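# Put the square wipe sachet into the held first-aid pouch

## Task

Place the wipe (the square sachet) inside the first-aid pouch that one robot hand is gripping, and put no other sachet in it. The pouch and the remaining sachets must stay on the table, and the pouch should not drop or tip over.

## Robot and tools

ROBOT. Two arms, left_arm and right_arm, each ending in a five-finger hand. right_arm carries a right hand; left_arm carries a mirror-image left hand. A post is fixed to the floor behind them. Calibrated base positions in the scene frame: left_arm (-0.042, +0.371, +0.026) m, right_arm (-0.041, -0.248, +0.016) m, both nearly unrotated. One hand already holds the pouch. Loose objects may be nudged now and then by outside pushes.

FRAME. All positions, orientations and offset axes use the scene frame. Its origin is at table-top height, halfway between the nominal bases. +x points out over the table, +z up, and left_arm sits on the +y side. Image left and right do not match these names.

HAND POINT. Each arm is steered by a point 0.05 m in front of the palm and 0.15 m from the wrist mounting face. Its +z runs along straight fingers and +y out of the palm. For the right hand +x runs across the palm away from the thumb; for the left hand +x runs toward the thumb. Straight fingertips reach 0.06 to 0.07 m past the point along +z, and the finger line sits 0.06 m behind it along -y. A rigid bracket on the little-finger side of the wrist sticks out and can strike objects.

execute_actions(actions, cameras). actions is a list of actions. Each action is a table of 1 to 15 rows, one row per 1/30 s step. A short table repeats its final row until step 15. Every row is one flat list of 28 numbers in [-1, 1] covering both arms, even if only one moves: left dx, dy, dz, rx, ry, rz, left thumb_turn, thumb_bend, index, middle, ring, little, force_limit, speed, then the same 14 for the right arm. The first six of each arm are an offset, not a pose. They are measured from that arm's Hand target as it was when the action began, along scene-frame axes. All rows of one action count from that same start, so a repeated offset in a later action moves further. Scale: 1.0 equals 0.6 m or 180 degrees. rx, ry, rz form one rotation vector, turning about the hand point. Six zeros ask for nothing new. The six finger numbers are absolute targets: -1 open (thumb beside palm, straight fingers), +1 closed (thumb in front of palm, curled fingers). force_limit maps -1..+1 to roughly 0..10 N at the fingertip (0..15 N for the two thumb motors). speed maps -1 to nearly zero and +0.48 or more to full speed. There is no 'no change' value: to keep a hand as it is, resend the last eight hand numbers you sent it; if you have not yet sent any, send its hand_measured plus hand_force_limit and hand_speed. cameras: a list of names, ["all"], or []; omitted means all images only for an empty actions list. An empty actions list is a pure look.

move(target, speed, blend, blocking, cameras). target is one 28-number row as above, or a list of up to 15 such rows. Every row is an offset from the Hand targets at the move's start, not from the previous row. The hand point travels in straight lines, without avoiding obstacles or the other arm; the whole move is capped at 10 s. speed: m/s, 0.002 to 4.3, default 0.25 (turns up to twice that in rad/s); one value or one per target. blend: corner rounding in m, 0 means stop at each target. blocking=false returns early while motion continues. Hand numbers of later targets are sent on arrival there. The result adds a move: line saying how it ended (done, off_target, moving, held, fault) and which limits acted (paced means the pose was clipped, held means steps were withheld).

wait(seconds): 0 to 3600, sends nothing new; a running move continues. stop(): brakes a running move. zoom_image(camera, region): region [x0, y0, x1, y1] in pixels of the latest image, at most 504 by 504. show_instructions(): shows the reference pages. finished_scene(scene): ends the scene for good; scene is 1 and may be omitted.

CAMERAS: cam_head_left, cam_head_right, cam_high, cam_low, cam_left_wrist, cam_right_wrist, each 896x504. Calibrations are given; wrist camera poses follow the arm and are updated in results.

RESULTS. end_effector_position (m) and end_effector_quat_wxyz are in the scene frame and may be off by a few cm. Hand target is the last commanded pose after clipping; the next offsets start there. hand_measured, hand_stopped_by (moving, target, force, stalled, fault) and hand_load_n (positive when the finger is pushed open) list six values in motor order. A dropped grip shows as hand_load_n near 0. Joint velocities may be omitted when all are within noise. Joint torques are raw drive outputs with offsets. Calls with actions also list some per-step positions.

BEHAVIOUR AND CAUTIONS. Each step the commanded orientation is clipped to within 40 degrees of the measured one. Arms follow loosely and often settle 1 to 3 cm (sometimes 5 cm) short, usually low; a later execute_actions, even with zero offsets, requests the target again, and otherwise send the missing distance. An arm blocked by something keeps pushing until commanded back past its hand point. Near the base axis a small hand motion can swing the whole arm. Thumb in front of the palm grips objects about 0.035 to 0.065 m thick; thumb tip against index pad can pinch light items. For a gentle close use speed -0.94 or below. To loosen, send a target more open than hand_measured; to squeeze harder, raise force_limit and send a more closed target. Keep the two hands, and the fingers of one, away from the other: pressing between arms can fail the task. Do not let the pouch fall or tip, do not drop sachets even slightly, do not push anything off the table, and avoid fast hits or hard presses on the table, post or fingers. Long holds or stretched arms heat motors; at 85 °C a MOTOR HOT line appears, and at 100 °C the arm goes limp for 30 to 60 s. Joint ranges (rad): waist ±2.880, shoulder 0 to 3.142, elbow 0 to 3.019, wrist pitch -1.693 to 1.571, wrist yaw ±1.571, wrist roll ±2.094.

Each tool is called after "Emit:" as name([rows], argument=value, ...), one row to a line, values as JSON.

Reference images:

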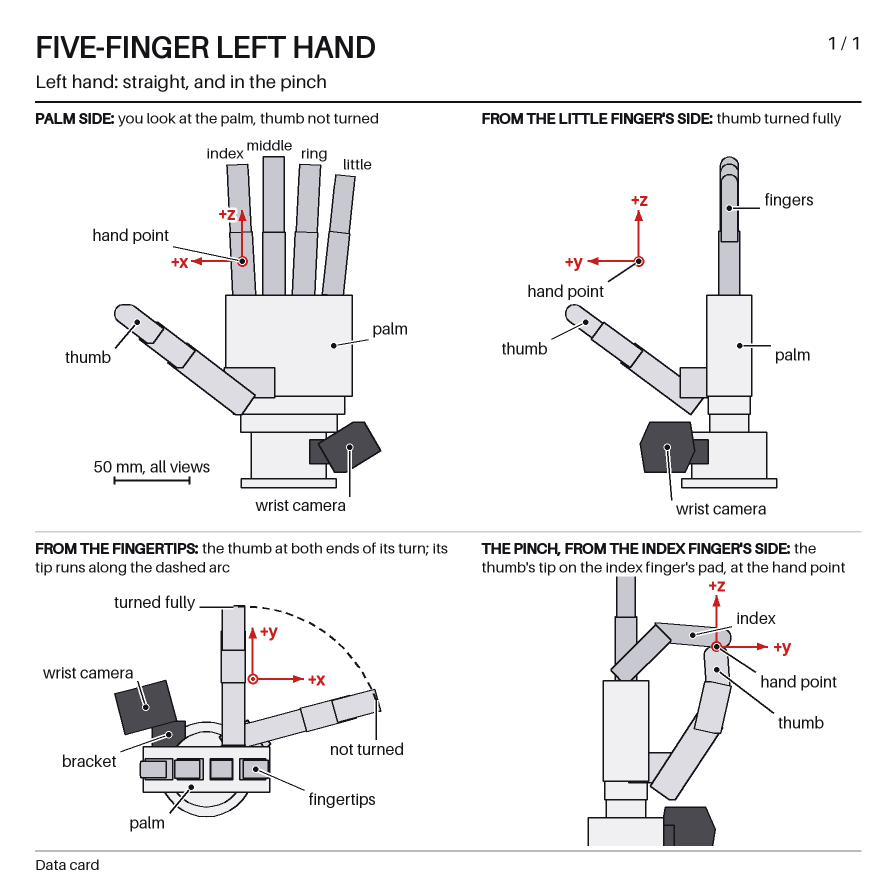

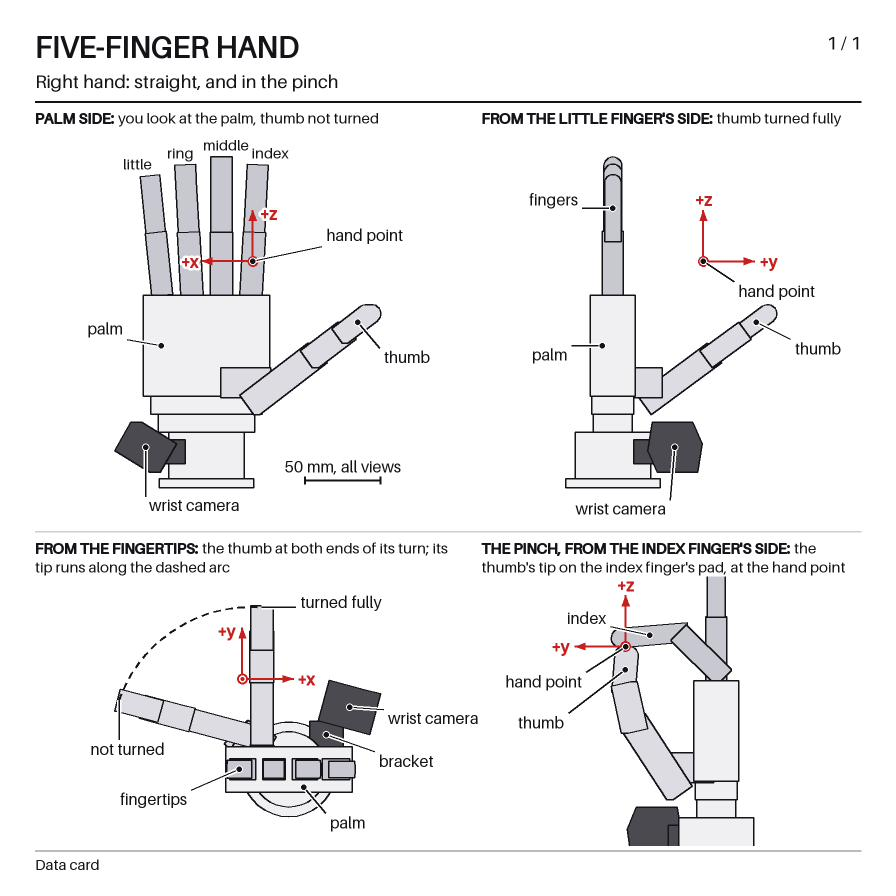

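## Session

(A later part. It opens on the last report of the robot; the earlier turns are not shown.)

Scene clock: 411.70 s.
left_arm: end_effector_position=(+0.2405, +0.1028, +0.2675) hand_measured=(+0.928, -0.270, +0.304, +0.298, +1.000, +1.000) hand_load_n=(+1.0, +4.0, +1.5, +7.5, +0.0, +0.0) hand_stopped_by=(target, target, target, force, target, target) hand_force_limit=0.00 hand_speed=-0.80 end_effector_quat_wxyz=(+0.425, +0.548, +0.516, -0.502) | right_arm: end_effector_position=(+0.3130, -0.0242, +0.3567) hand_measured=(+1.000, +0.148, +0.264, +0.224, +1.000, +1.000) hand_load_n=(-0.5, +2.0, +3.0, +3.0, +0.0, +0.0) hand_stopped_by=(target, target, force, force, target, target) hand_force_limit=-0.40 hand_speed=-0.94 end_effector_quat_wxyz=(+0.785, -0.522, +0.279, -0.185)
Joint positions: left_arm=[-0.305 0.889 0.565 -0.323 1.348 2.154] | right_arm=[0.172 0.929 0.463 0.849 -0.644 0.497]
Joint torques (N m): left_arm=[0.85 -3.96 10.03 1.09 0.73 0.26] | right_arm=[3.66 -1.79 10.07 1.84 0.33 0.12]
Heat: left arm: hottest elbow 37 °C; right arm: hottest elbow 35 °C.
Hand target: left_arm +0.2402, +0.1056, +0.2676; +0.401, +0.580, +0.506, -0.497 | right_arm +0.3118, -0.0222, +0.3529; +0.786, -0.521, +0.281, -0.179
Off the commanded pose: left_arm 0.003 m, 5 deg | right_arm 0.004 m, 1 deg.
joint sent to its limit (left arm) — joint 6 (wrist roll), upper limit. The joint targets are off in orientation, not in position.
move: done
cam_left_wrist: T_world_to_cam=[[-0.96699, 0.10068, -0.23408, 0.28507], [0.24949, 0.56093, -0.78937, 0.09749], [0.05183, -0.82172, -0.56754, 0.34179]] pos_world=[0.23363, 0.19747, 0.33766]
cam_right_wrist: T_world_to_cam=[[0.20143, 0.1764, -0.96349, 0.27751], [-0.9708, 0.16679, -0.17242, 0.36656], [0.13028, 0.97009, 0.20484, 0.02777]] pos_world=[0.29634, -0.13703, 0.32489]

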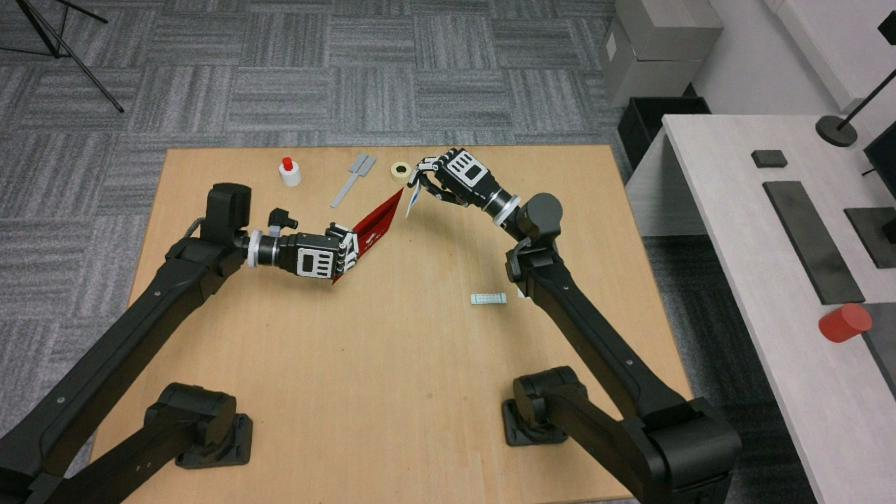

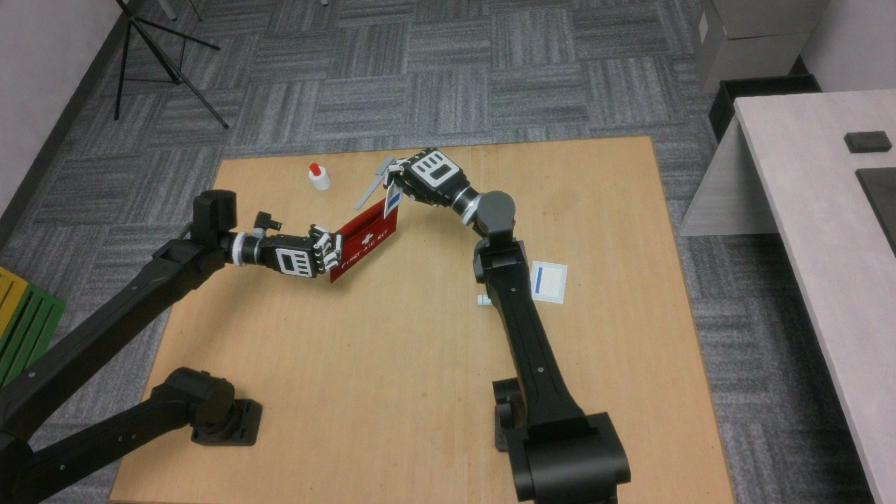

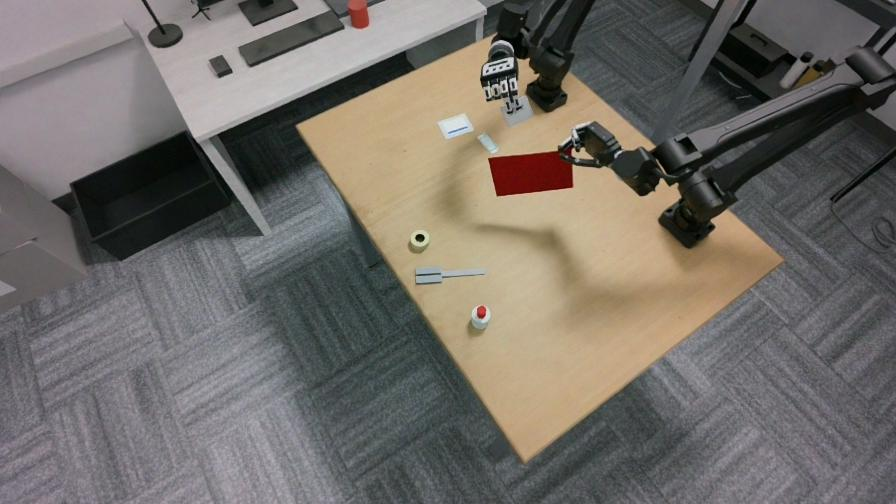

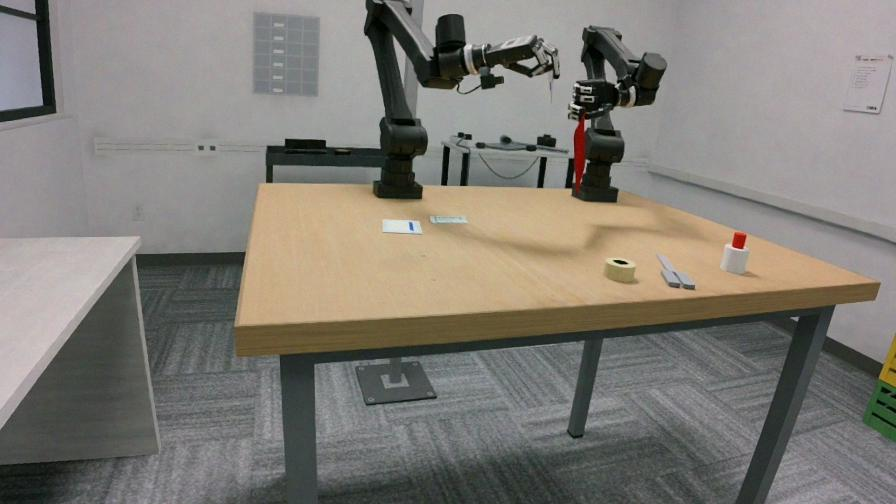

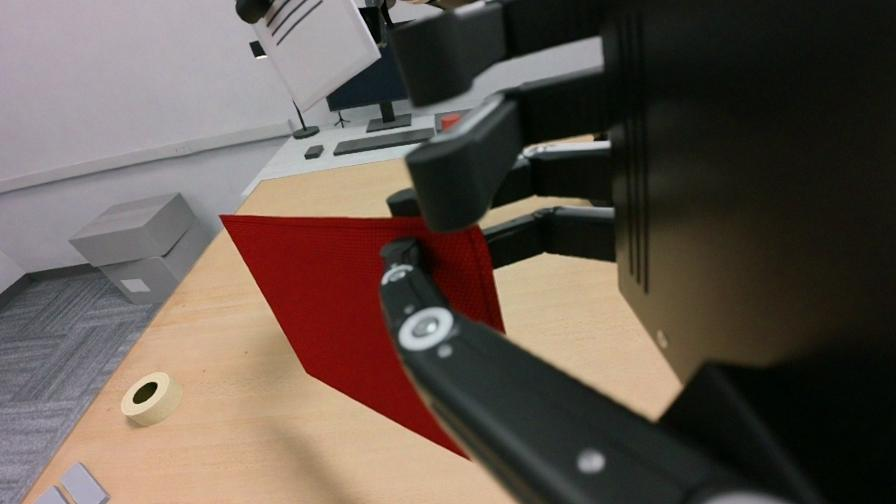

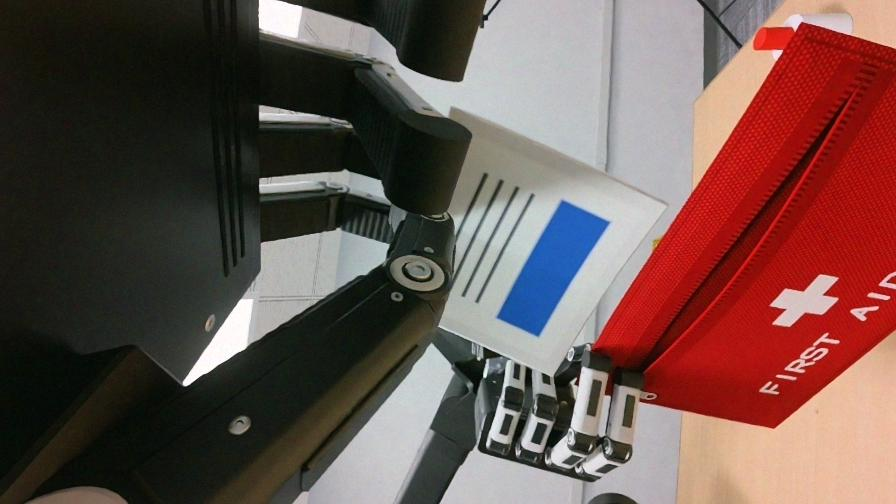

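Emit:
move([
  [0,0,0,0,0,0,0.928,-0.268,0.304,0.298,1,1,0,-0.8,0.0213,0.0182,-0.0483,0.0733,-0.0544,-0.0245,1,0.15,0.45,0.45,1,1,-0.4,-0.94],
], speed=0.08, cameras=["cam_head_left","cam_head_right","cam_high","cam_left_wrist","cam_right_wrist"])

Emit:
zoom_image(camera="cam_head_left", region=[330, 150, 450, 270])

Emit:
zoom_image(camera="cam_head_right", region=[320, 150, 440, 270])

Scene clock: 445.93 s.
left_arm: end_effector_position=(+0.2405, +0.1028, +0.2675) hand_measured=(+0.928, -0.270, +0.304, +0.298, +1.000, +1.000) hand_load_n=(+1.5, +4.0, +1.5, +8.0, +0.0, +0.0) hand_stopped_by=(target, target, target, force, target, target) hand_force_limit=0.00 hand_speed=-0.80 end_effector_quat_wxyz=(+0.425, +0.548, +0.516, -0.502) | right_arm: end_effector_position=(+0.3279, -0.0133, +0.3276) hand_measured=(+1.000, +0.148, +0.264, +0.224, +1.000, +1.000) hand_load_n=(+0.0, +2.0, +2.5, +3.0, +0.0, +0.0) hand_stopped_by=(target, target, force, force, target, target) hand_force_limit=-0.40 hand_speed=-0.94 end_effector_quat_wxyz=(+0.846, -0.408, +0.259, -0.224)
Joint positions: left_arm=[-0.305 0.889 0.565 -0.323 1.348 2.154] | right_arm=[0.268 1.296 0.359 1.556 -0.402 0.579]
Joint torques (N m): left_arm=[0.91 -3.96 10.03 1.09 0.73 0.26] | right_arm=[3.78 -4.25 6.71 1.69 0.37 0.01]
Heat: left arm: hottest elbow 37 °C; right arm: hottest elbow 34 °C.
Hand target: left_arm +0.2402, +0.1056, +0.2676; +0.401, +0.580, +0.506, -0.497 | right_arm +0.3247, -0.0112, +0.3239; +0.854, -0.399, +0.252, -0.219
Off the commanded pose: left_arm 0.003 m, 5 deg | right_arm 0.005 m, 2 deg.
joint sent to its limit (left arm) — joint 6 (wrist roll), upper limit. The joint targets are off in orientation, not in position.
joint sent to its limit (right arm) — joint 4 (wrist pitch), upper limit. The joint targets still meet the commanded pose.
move: done
cam_left_wrist: T_world_to_cam=[[-0.96699, 0.10068, -0.23408, 0.28507], [0.24949, 0.56093, -0.78937, 0.09749], [0.05183, -0.82172, -0.56754, 0.34179]] pos_world=[0.23363, 0.19747, 0.33766]
cam_right_wrist: T_world_to_cam=[[0.3615, 0.35107, -0.86375, 0.16176], [-0.91859, 0.29283, -0.26542, 0.38916], [0.15975, 0.88938, 0.42835, -0.06262]] pos_world=[0.309, -0.11506, 0.26983]

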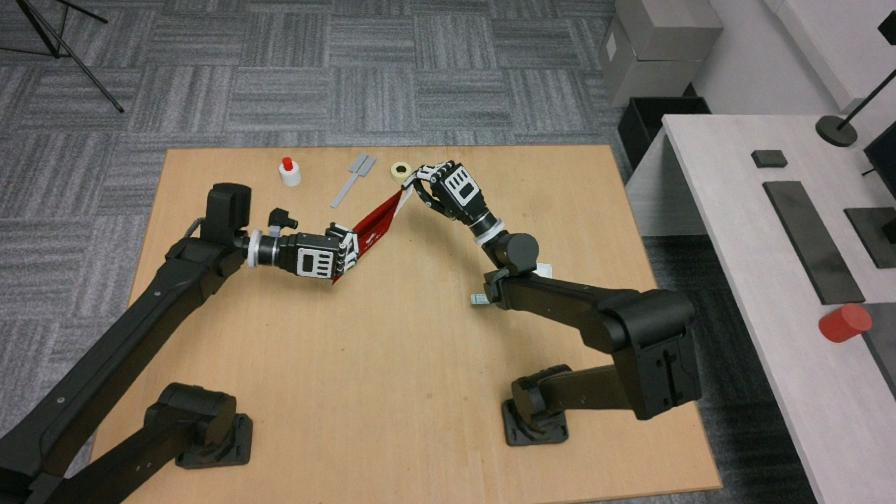

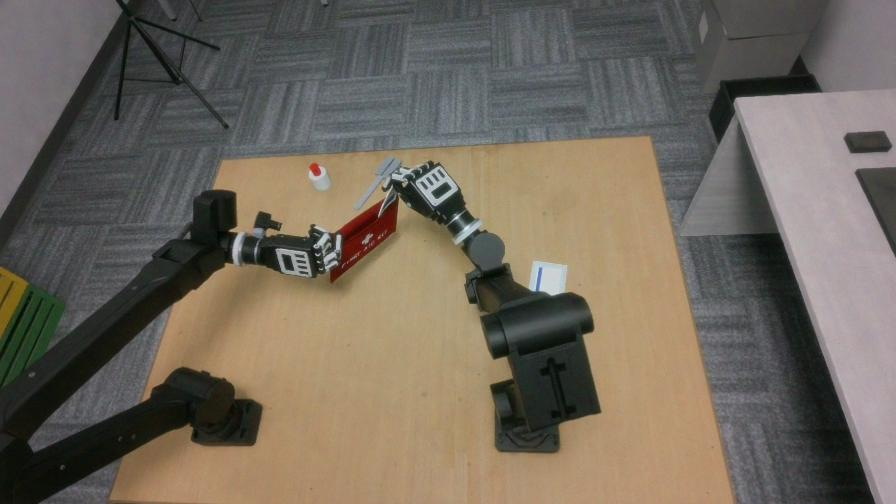

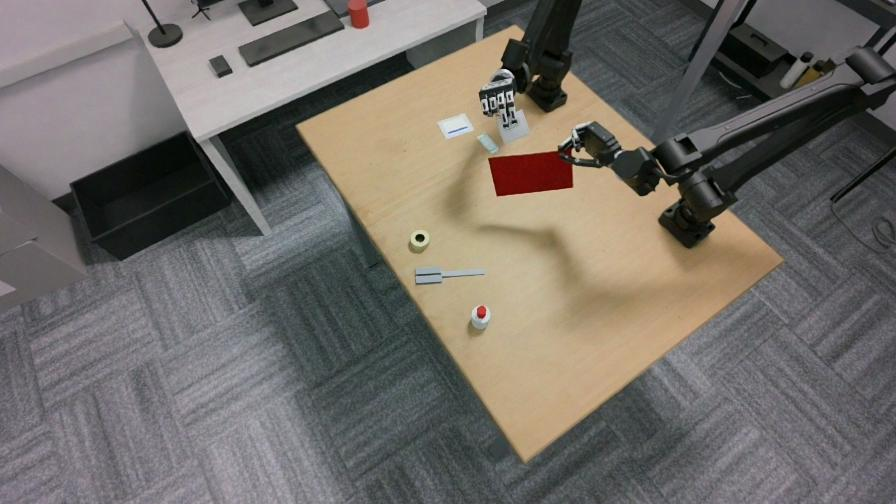

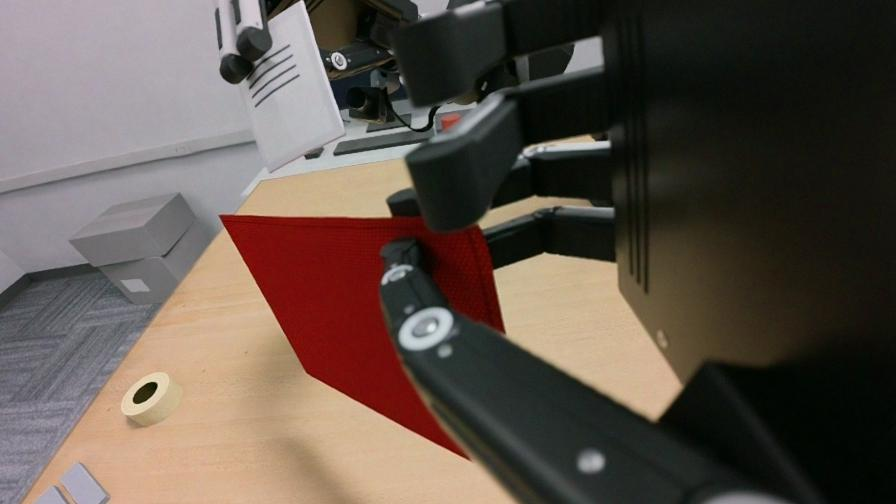

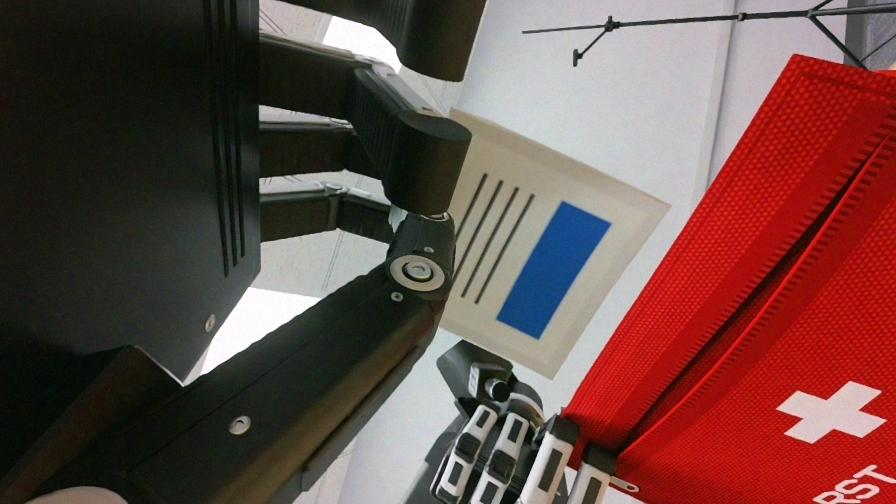

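Scaled by 4.200 from the camera's image (finer frame: 1280x720).

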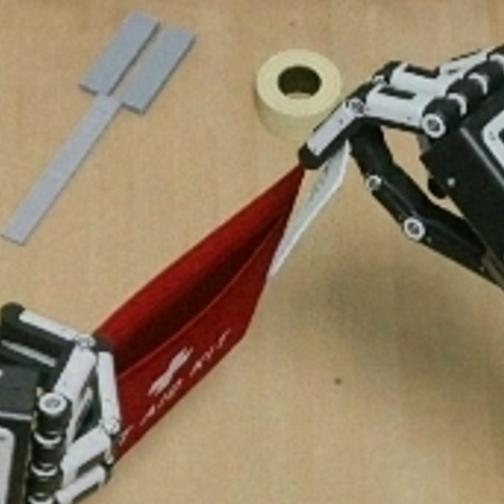

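Scaled by 4.200 from the camera's image (finer frame: 1280x720).

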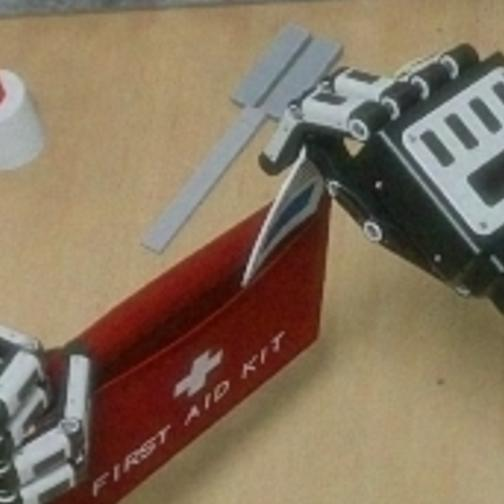

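Emit:
move([
  [0,0,0,0,0,0,0.928,-0.268,0.304,0.298,1,1,0,-0.8,0.0067,0.0285,-0.0453,0,0,0,1,0.15,0.45,0.45,1,1,-0.4,-0.94],
], speed=0.06, cameras=["cam_head_left","cam_head_right","cam_left_wrist","cam_right_wrist"])

Emit:
zoom_image(camera="cam_head_left", region=[350, 170, 430, 250])

Emit:
zoom_image(camera="cam_head_right", region=[340, 170, 420, 250])

Scene clock: 455.07 s.
left_arm: end_effector_position=(+0.2405, +0.1028, +0.2675) hand_measured=(+0.928, -0.270, +0.304, +0.298, +1.000, +1.000) hand_load_n=(+1.5, +4.0, +1.0, +7.5, +0.0, +0.0) hand_stopped_by=(target, target, target, force, target, target) hand_force_limit=0.00 hand_speed=-0.80 end_effector_quat_wxyz=(+0.425, +0.548, +0.516, -0.502) | right_arm: end_effector_position=(+0.3312, +0.0042, +0.3014) hand_measured=(+1.000, +0.148, +0.264, +0.224, +1.000, +1.000) hand_load_n=(-0.5, +2.0, +3.0, +3.0, +0.0, +0.0) hand_stopped_by=(target, target, force, force, target, target) hand_force_limit=-0.40 hand_speed=-0.94 end_effector_quat_wxyz=(+0.835, -0.424, +0.274, -0.220)
Joint positions: left_arm=[-0.305 0.889 0.565 -0.323 1.348 2.154] | right_arm=[0.323 1.357 0.354 1.556 -0.363 0.532]
Joint torques (N m): left_arm=[0.85 -3.96 10.03 1.09 0.73 0.26] | right_arm=[3.6 -4.48 6.34 1.73 0.31 -0.15]
Heat: left arm: hottest elbow 37 °C; right arm: hottest elbow 33 °C.
Hand target: left_arm +0.2402, +0.1056, +0.2676; +0.401, +0.580, +0.506, -0.497 | right_arm +0.3287, +0.0059, +0.2969; +0.854, -0.399, +0.251, -0.220
Off the commanded pose: left_arm 0.003 m, 5 deg | right_arm 0.006 m, 4 deg.
joint sent to its limit (left arm) — joint 6 (wrist roll), upper limit. The joint targets are off in orientation, not in position.
joint sent to its limit (right arm) — joint 4 (wrist pitch), upper limit. The joint targets are off in orientation, not in position.
move: off_target (right_arm)
cam_left_wrist: T_world_to_cam=[[-0.96699, 0.10068, -0.23408, 0.28507], [0.24949, 0.56093, -0.78937, 0.09749], [0.05183, -0.82172, -0.56754, 0.34179]] pos_world=[0.23363, 0.19747, 0.33766]
cam_right_wrist: T_world_to_cam=[[0.32466, 0.32622, -0.88779, 0.15137], [-0.92881, 0.28725, -0.23411, 0.374], [0.17865, 0.90059, 0.39626, -0.06418]] pos_world=[0.3097, -0.09902, 0.24737]

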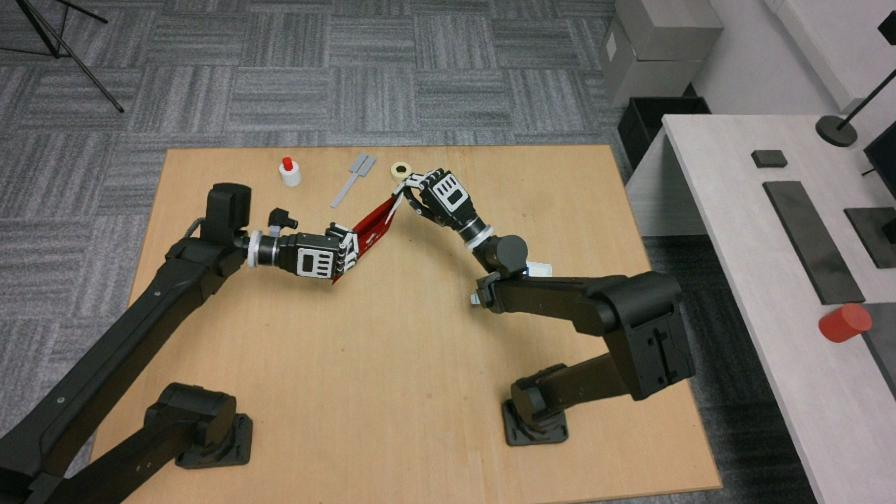

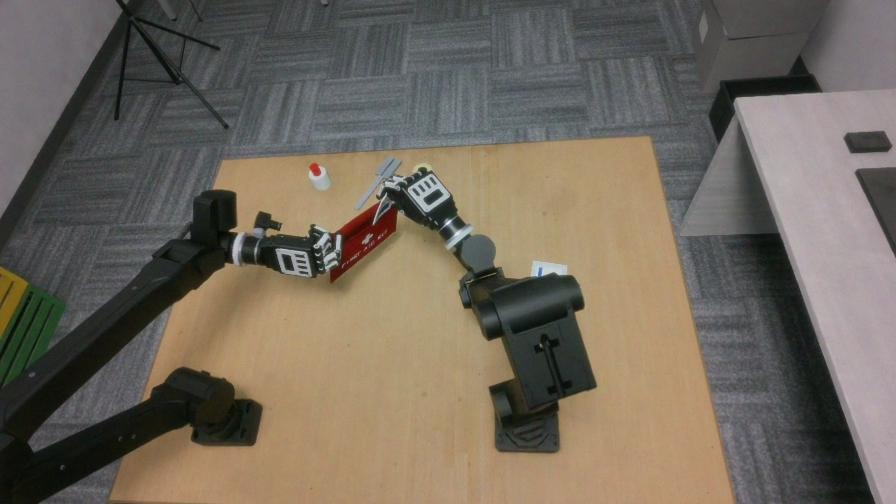

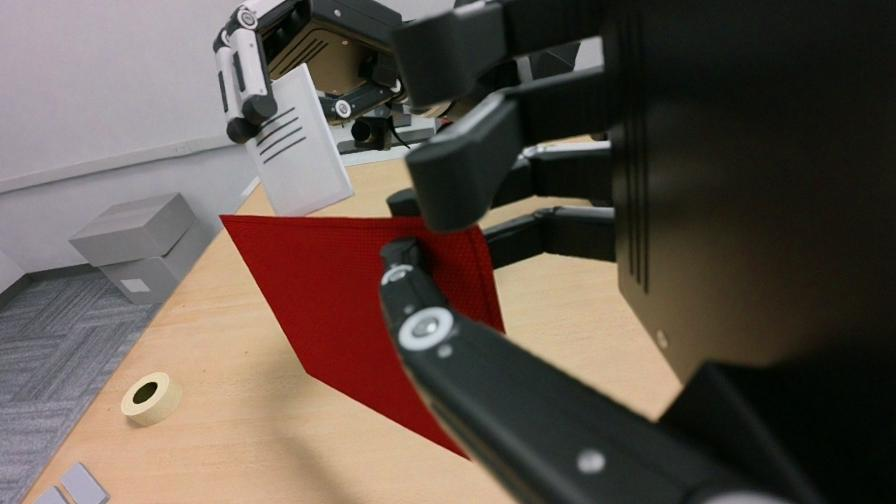

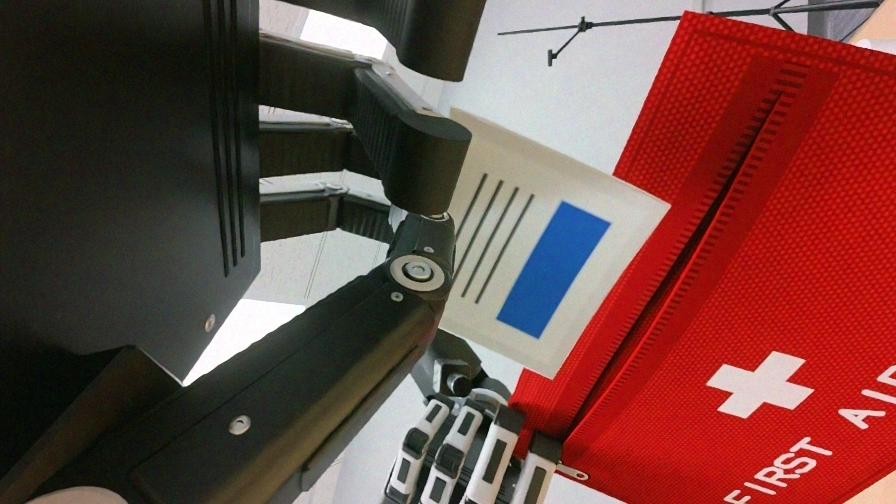

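Scaled by 6.300 from the camera's image (finer frame: 1280x720).

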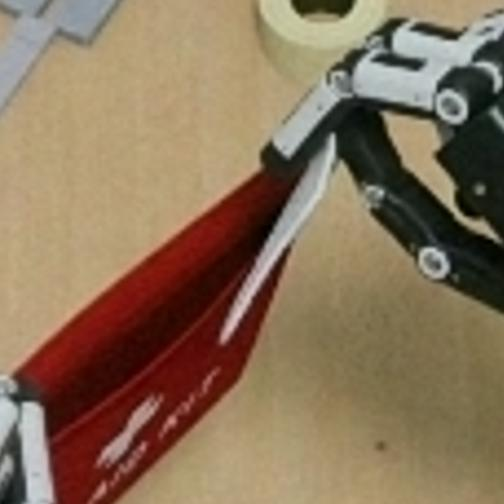

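Scaled by 6.300 from the camera's image (finer frame: 1280x720).

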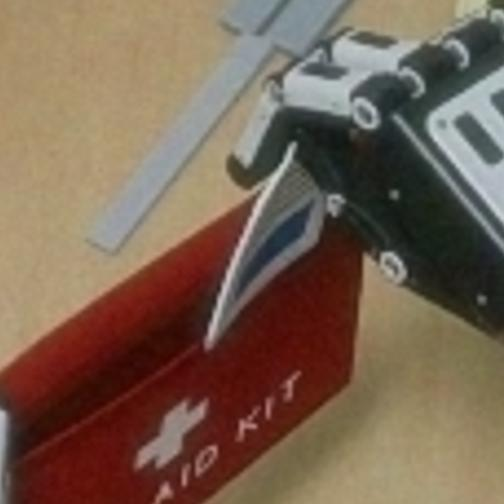

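Emit:
move([
  [0,0,0,0,0,0,0.928,-0.268,0.304,0.298,1,1,0,-0.8,-0.04,-0.1,0.06,0,0,0,1,0.15,0.45,0.45,1,1,-0.4,-0.94],
  [0,0,0,0,0,0,0.928,-0.268,0.304,0.298,1,1,0,-0.8,-0.098,-0.343,0.105,0,0,0,1,0.15,0.45,0.45,1,1,-0.4,-0.94],
  [0.166,-0.176,0.037,-0.103,0.0848,0.0402,0.928,-0.268,0.304,0.298,1,1,0,-0.8,-0.098,-0.343,0.105,0,0,0,1,0.15,0.45,0.45,1,1,-0.4,-0.94],
], speed=[0.08,0.15,0.08], blend=[0.01,0.01,0], cameras=["all"])

Scene clock: 490.70 s.
left_arm: end_effector_position=(+0.3294, +0.0091, +0.2714) hand_measured=(+0.928, -0.270, +0.304, +0.298, +1.000, +1.000) hand_load_n=(+1.5, +4.0, +1.5, +7.5, +0.0, +0.0) hand_stopped_by=(target, target, target, force, target, target) hand_force_limit=0.00 hand_speed=-0.80 end_effector_quat_wxyz=(-0.436, -0.397, -0.520, +0.618) | right_arm: end_effector_position=(+0.2711, -0.1978, +0.3512) hand_measured=(+1.000, +0.148, +0.264, +0.224, +1.000, +1.000) hand_load_n=(+0.0, +2.5, +3.0, +3.0, +0.0, +0.0) hand_stopped_by=(target, target, force, force, target, target) hand_force_limit=-0.40 hand_speed=-0.94 end_effector_quat_wxyz=(+0.813, -0.415, +0.331, -0.238)
Joint positions: left_arm=[-0.464 1.424 0.618 1.152 1.133 0.951] | right_arm=[-0.51 0.995 0.28 1.558 -0.948 1.129]
Joint torques (N m): left_arm=[-0.09 -8.12 11.64 2.65 -0.23 0.04] | right_arm=[2.55 -1.9 9.99 0.98 0.51 0.1]
Motor temperatures (°C): left_arm=[28 29 37 24 28 26] | right_arm=[25 28 31 28 27 25]
Heat: left arm: hottest elbow 37 °C; right arm: hottest elbow 31 °C.
Hand target: left_arm +0.3399, +0.0000, +0.2899; -0.448, -0.404, -0.504, +0.618 | right_arm +0.2698, -0.1999, +0.3598; +0.854, -0.399, +0.252, -0.220
Off the commanded pose: left_arm 0.023 m, 2 deg | right_arm 0.009 m, 11 deg.
joint sent to its limit (right arm) — joint 4 (wrist pitch), upper limit. The joint targets are off in orientation, not in position.
move: off_target (left_arm, right_arm)
cam_left_wrist: T_world_to_cam=[[-0.9997, -0.00128, 0.02465, 0.32283], [-0.02358, 0.34485, -0.93836, 0.26329], [-0.0073, -0.93866, -0.34477, 0.22251]] pos_world=[0.33056, 0.11848, 0.31582]
cam_right_wrist: T_world_to_cam=[[0.27499, 0.30853, -0.9106, 0.29894], [-0.91468, 0.37573, -0.14892, 0.37168], [0.2962, 0.87386, 0.38553, 0.0753]] pos_world=[0.23546, -0.29768, 0.29853]

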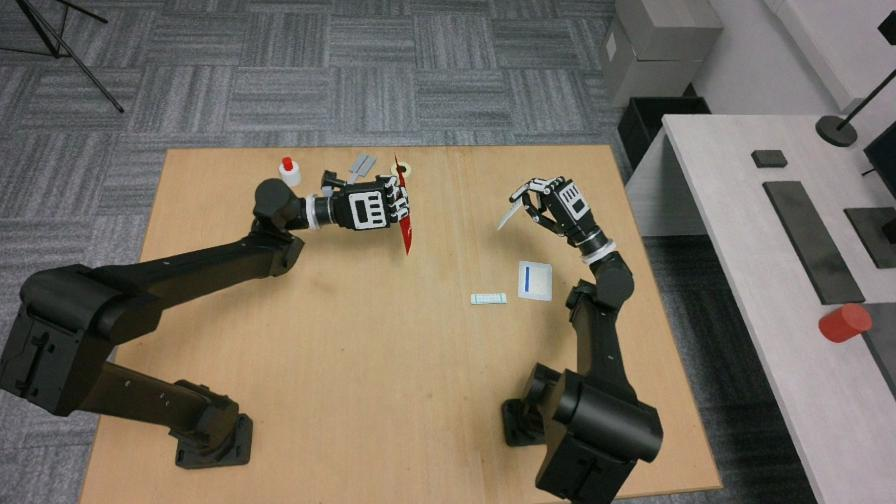

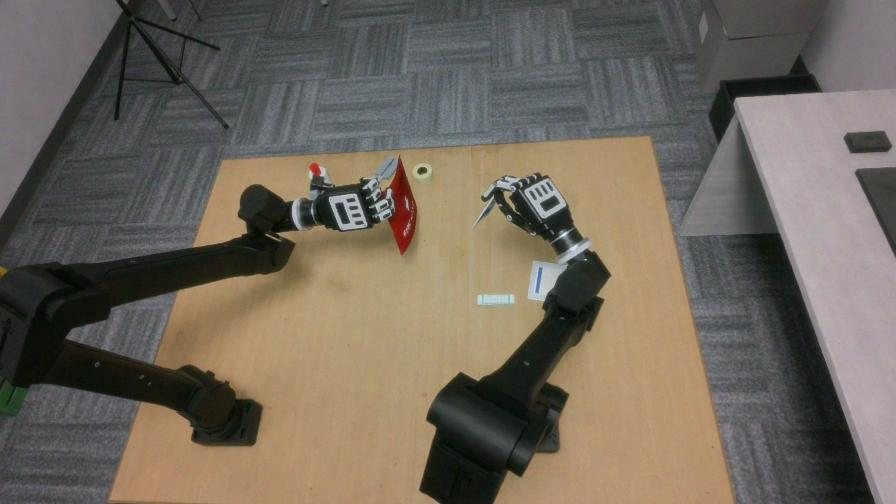

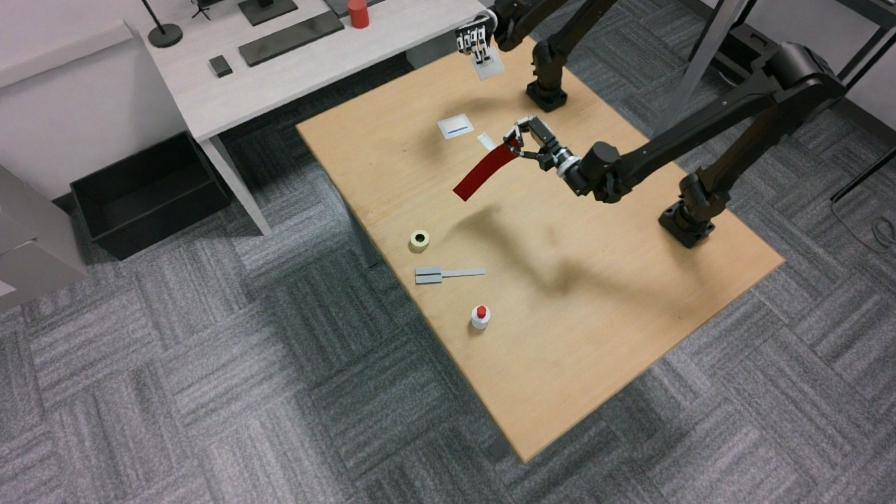

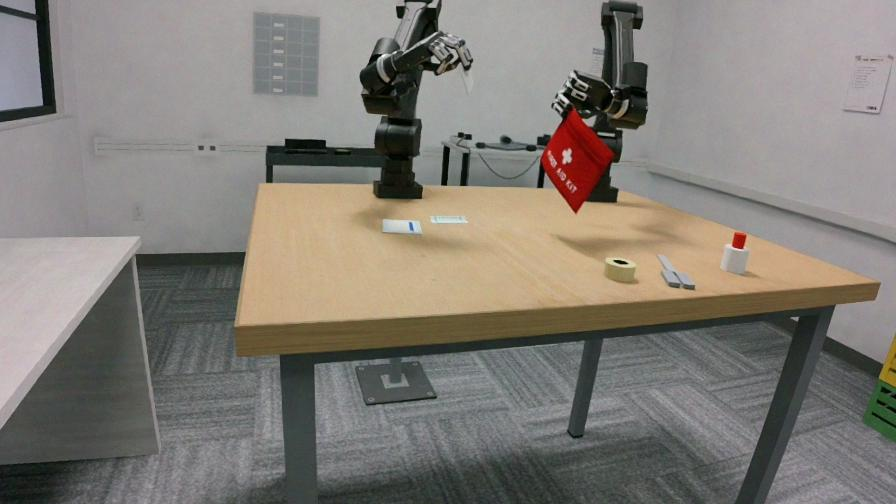

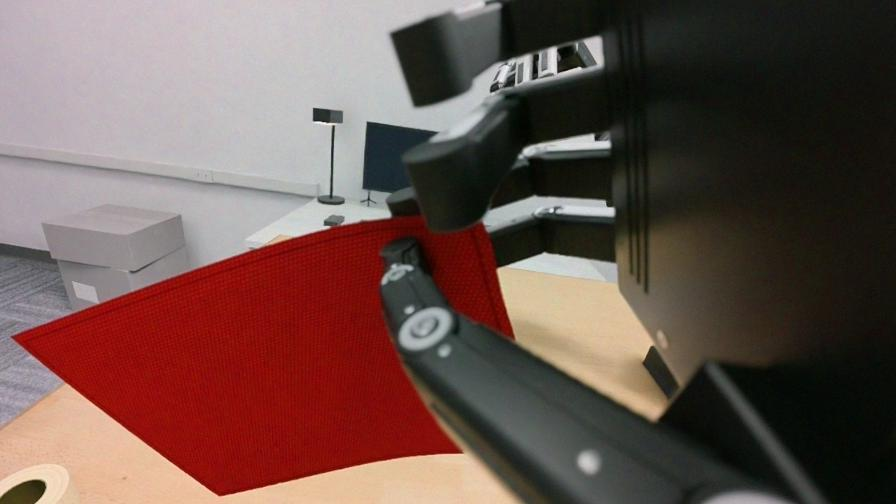

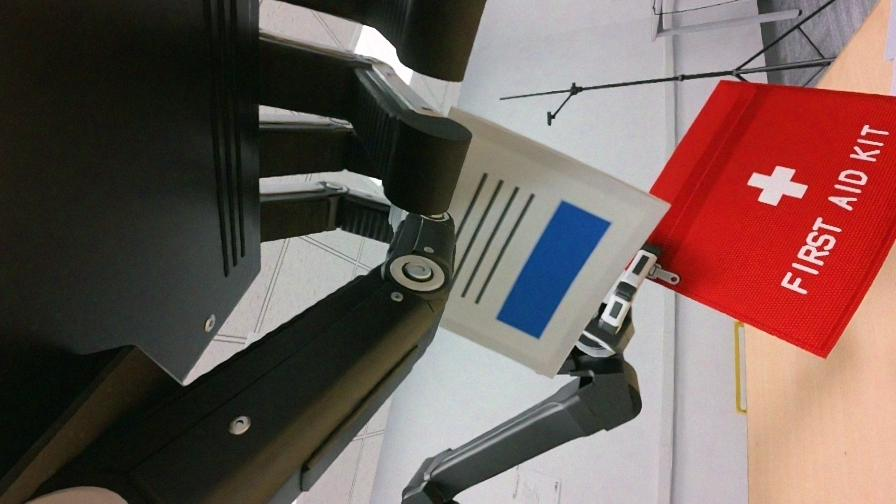

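Emit:
zoom_image(camera="cam_head_left", region=[340, 140, 440, 270])

Emit:
zoom_image(camera="cam_head_right", region=[340, 140, 440, 270])

Emit:
zoom_image(camera="cam_low", region=[520, 50, 640, 230])

Emit:
zoom_image(camera="cam_high", region=[430, 100, 560, 220])

Scaled by 3.877 from the camera's image (finer frame: 1280x720).

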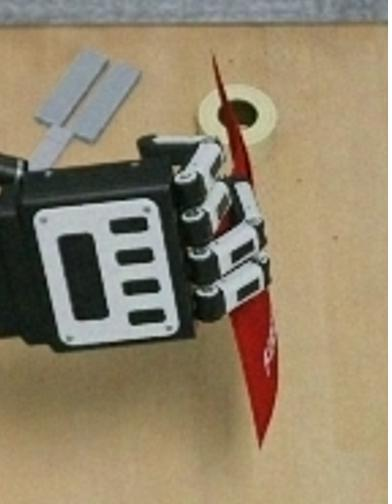

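Scaled by 3.877 from the camera's image (finer frame: 1280x720).

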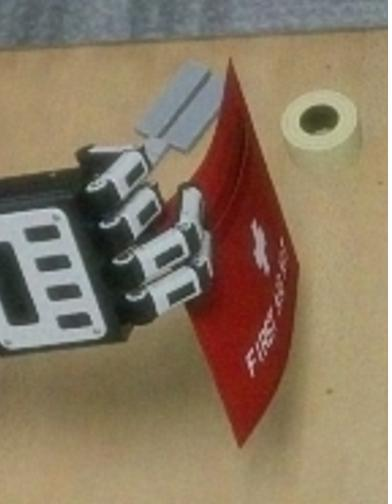

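Scaled by 2.800 from the camera's image (finer frame: 1280x720).

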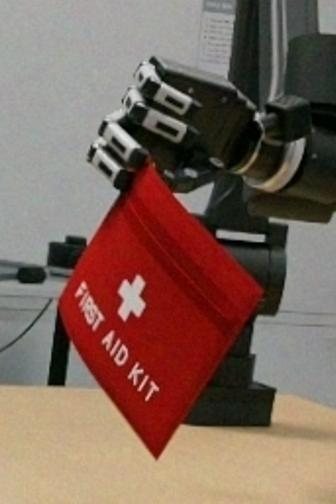

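Scaled by 3.877 from the camera's image (finer frame: 1280x720).

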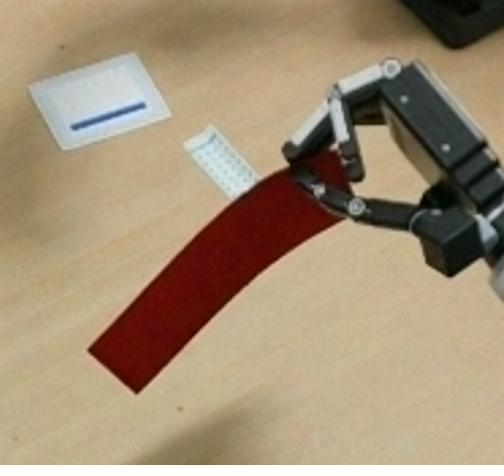

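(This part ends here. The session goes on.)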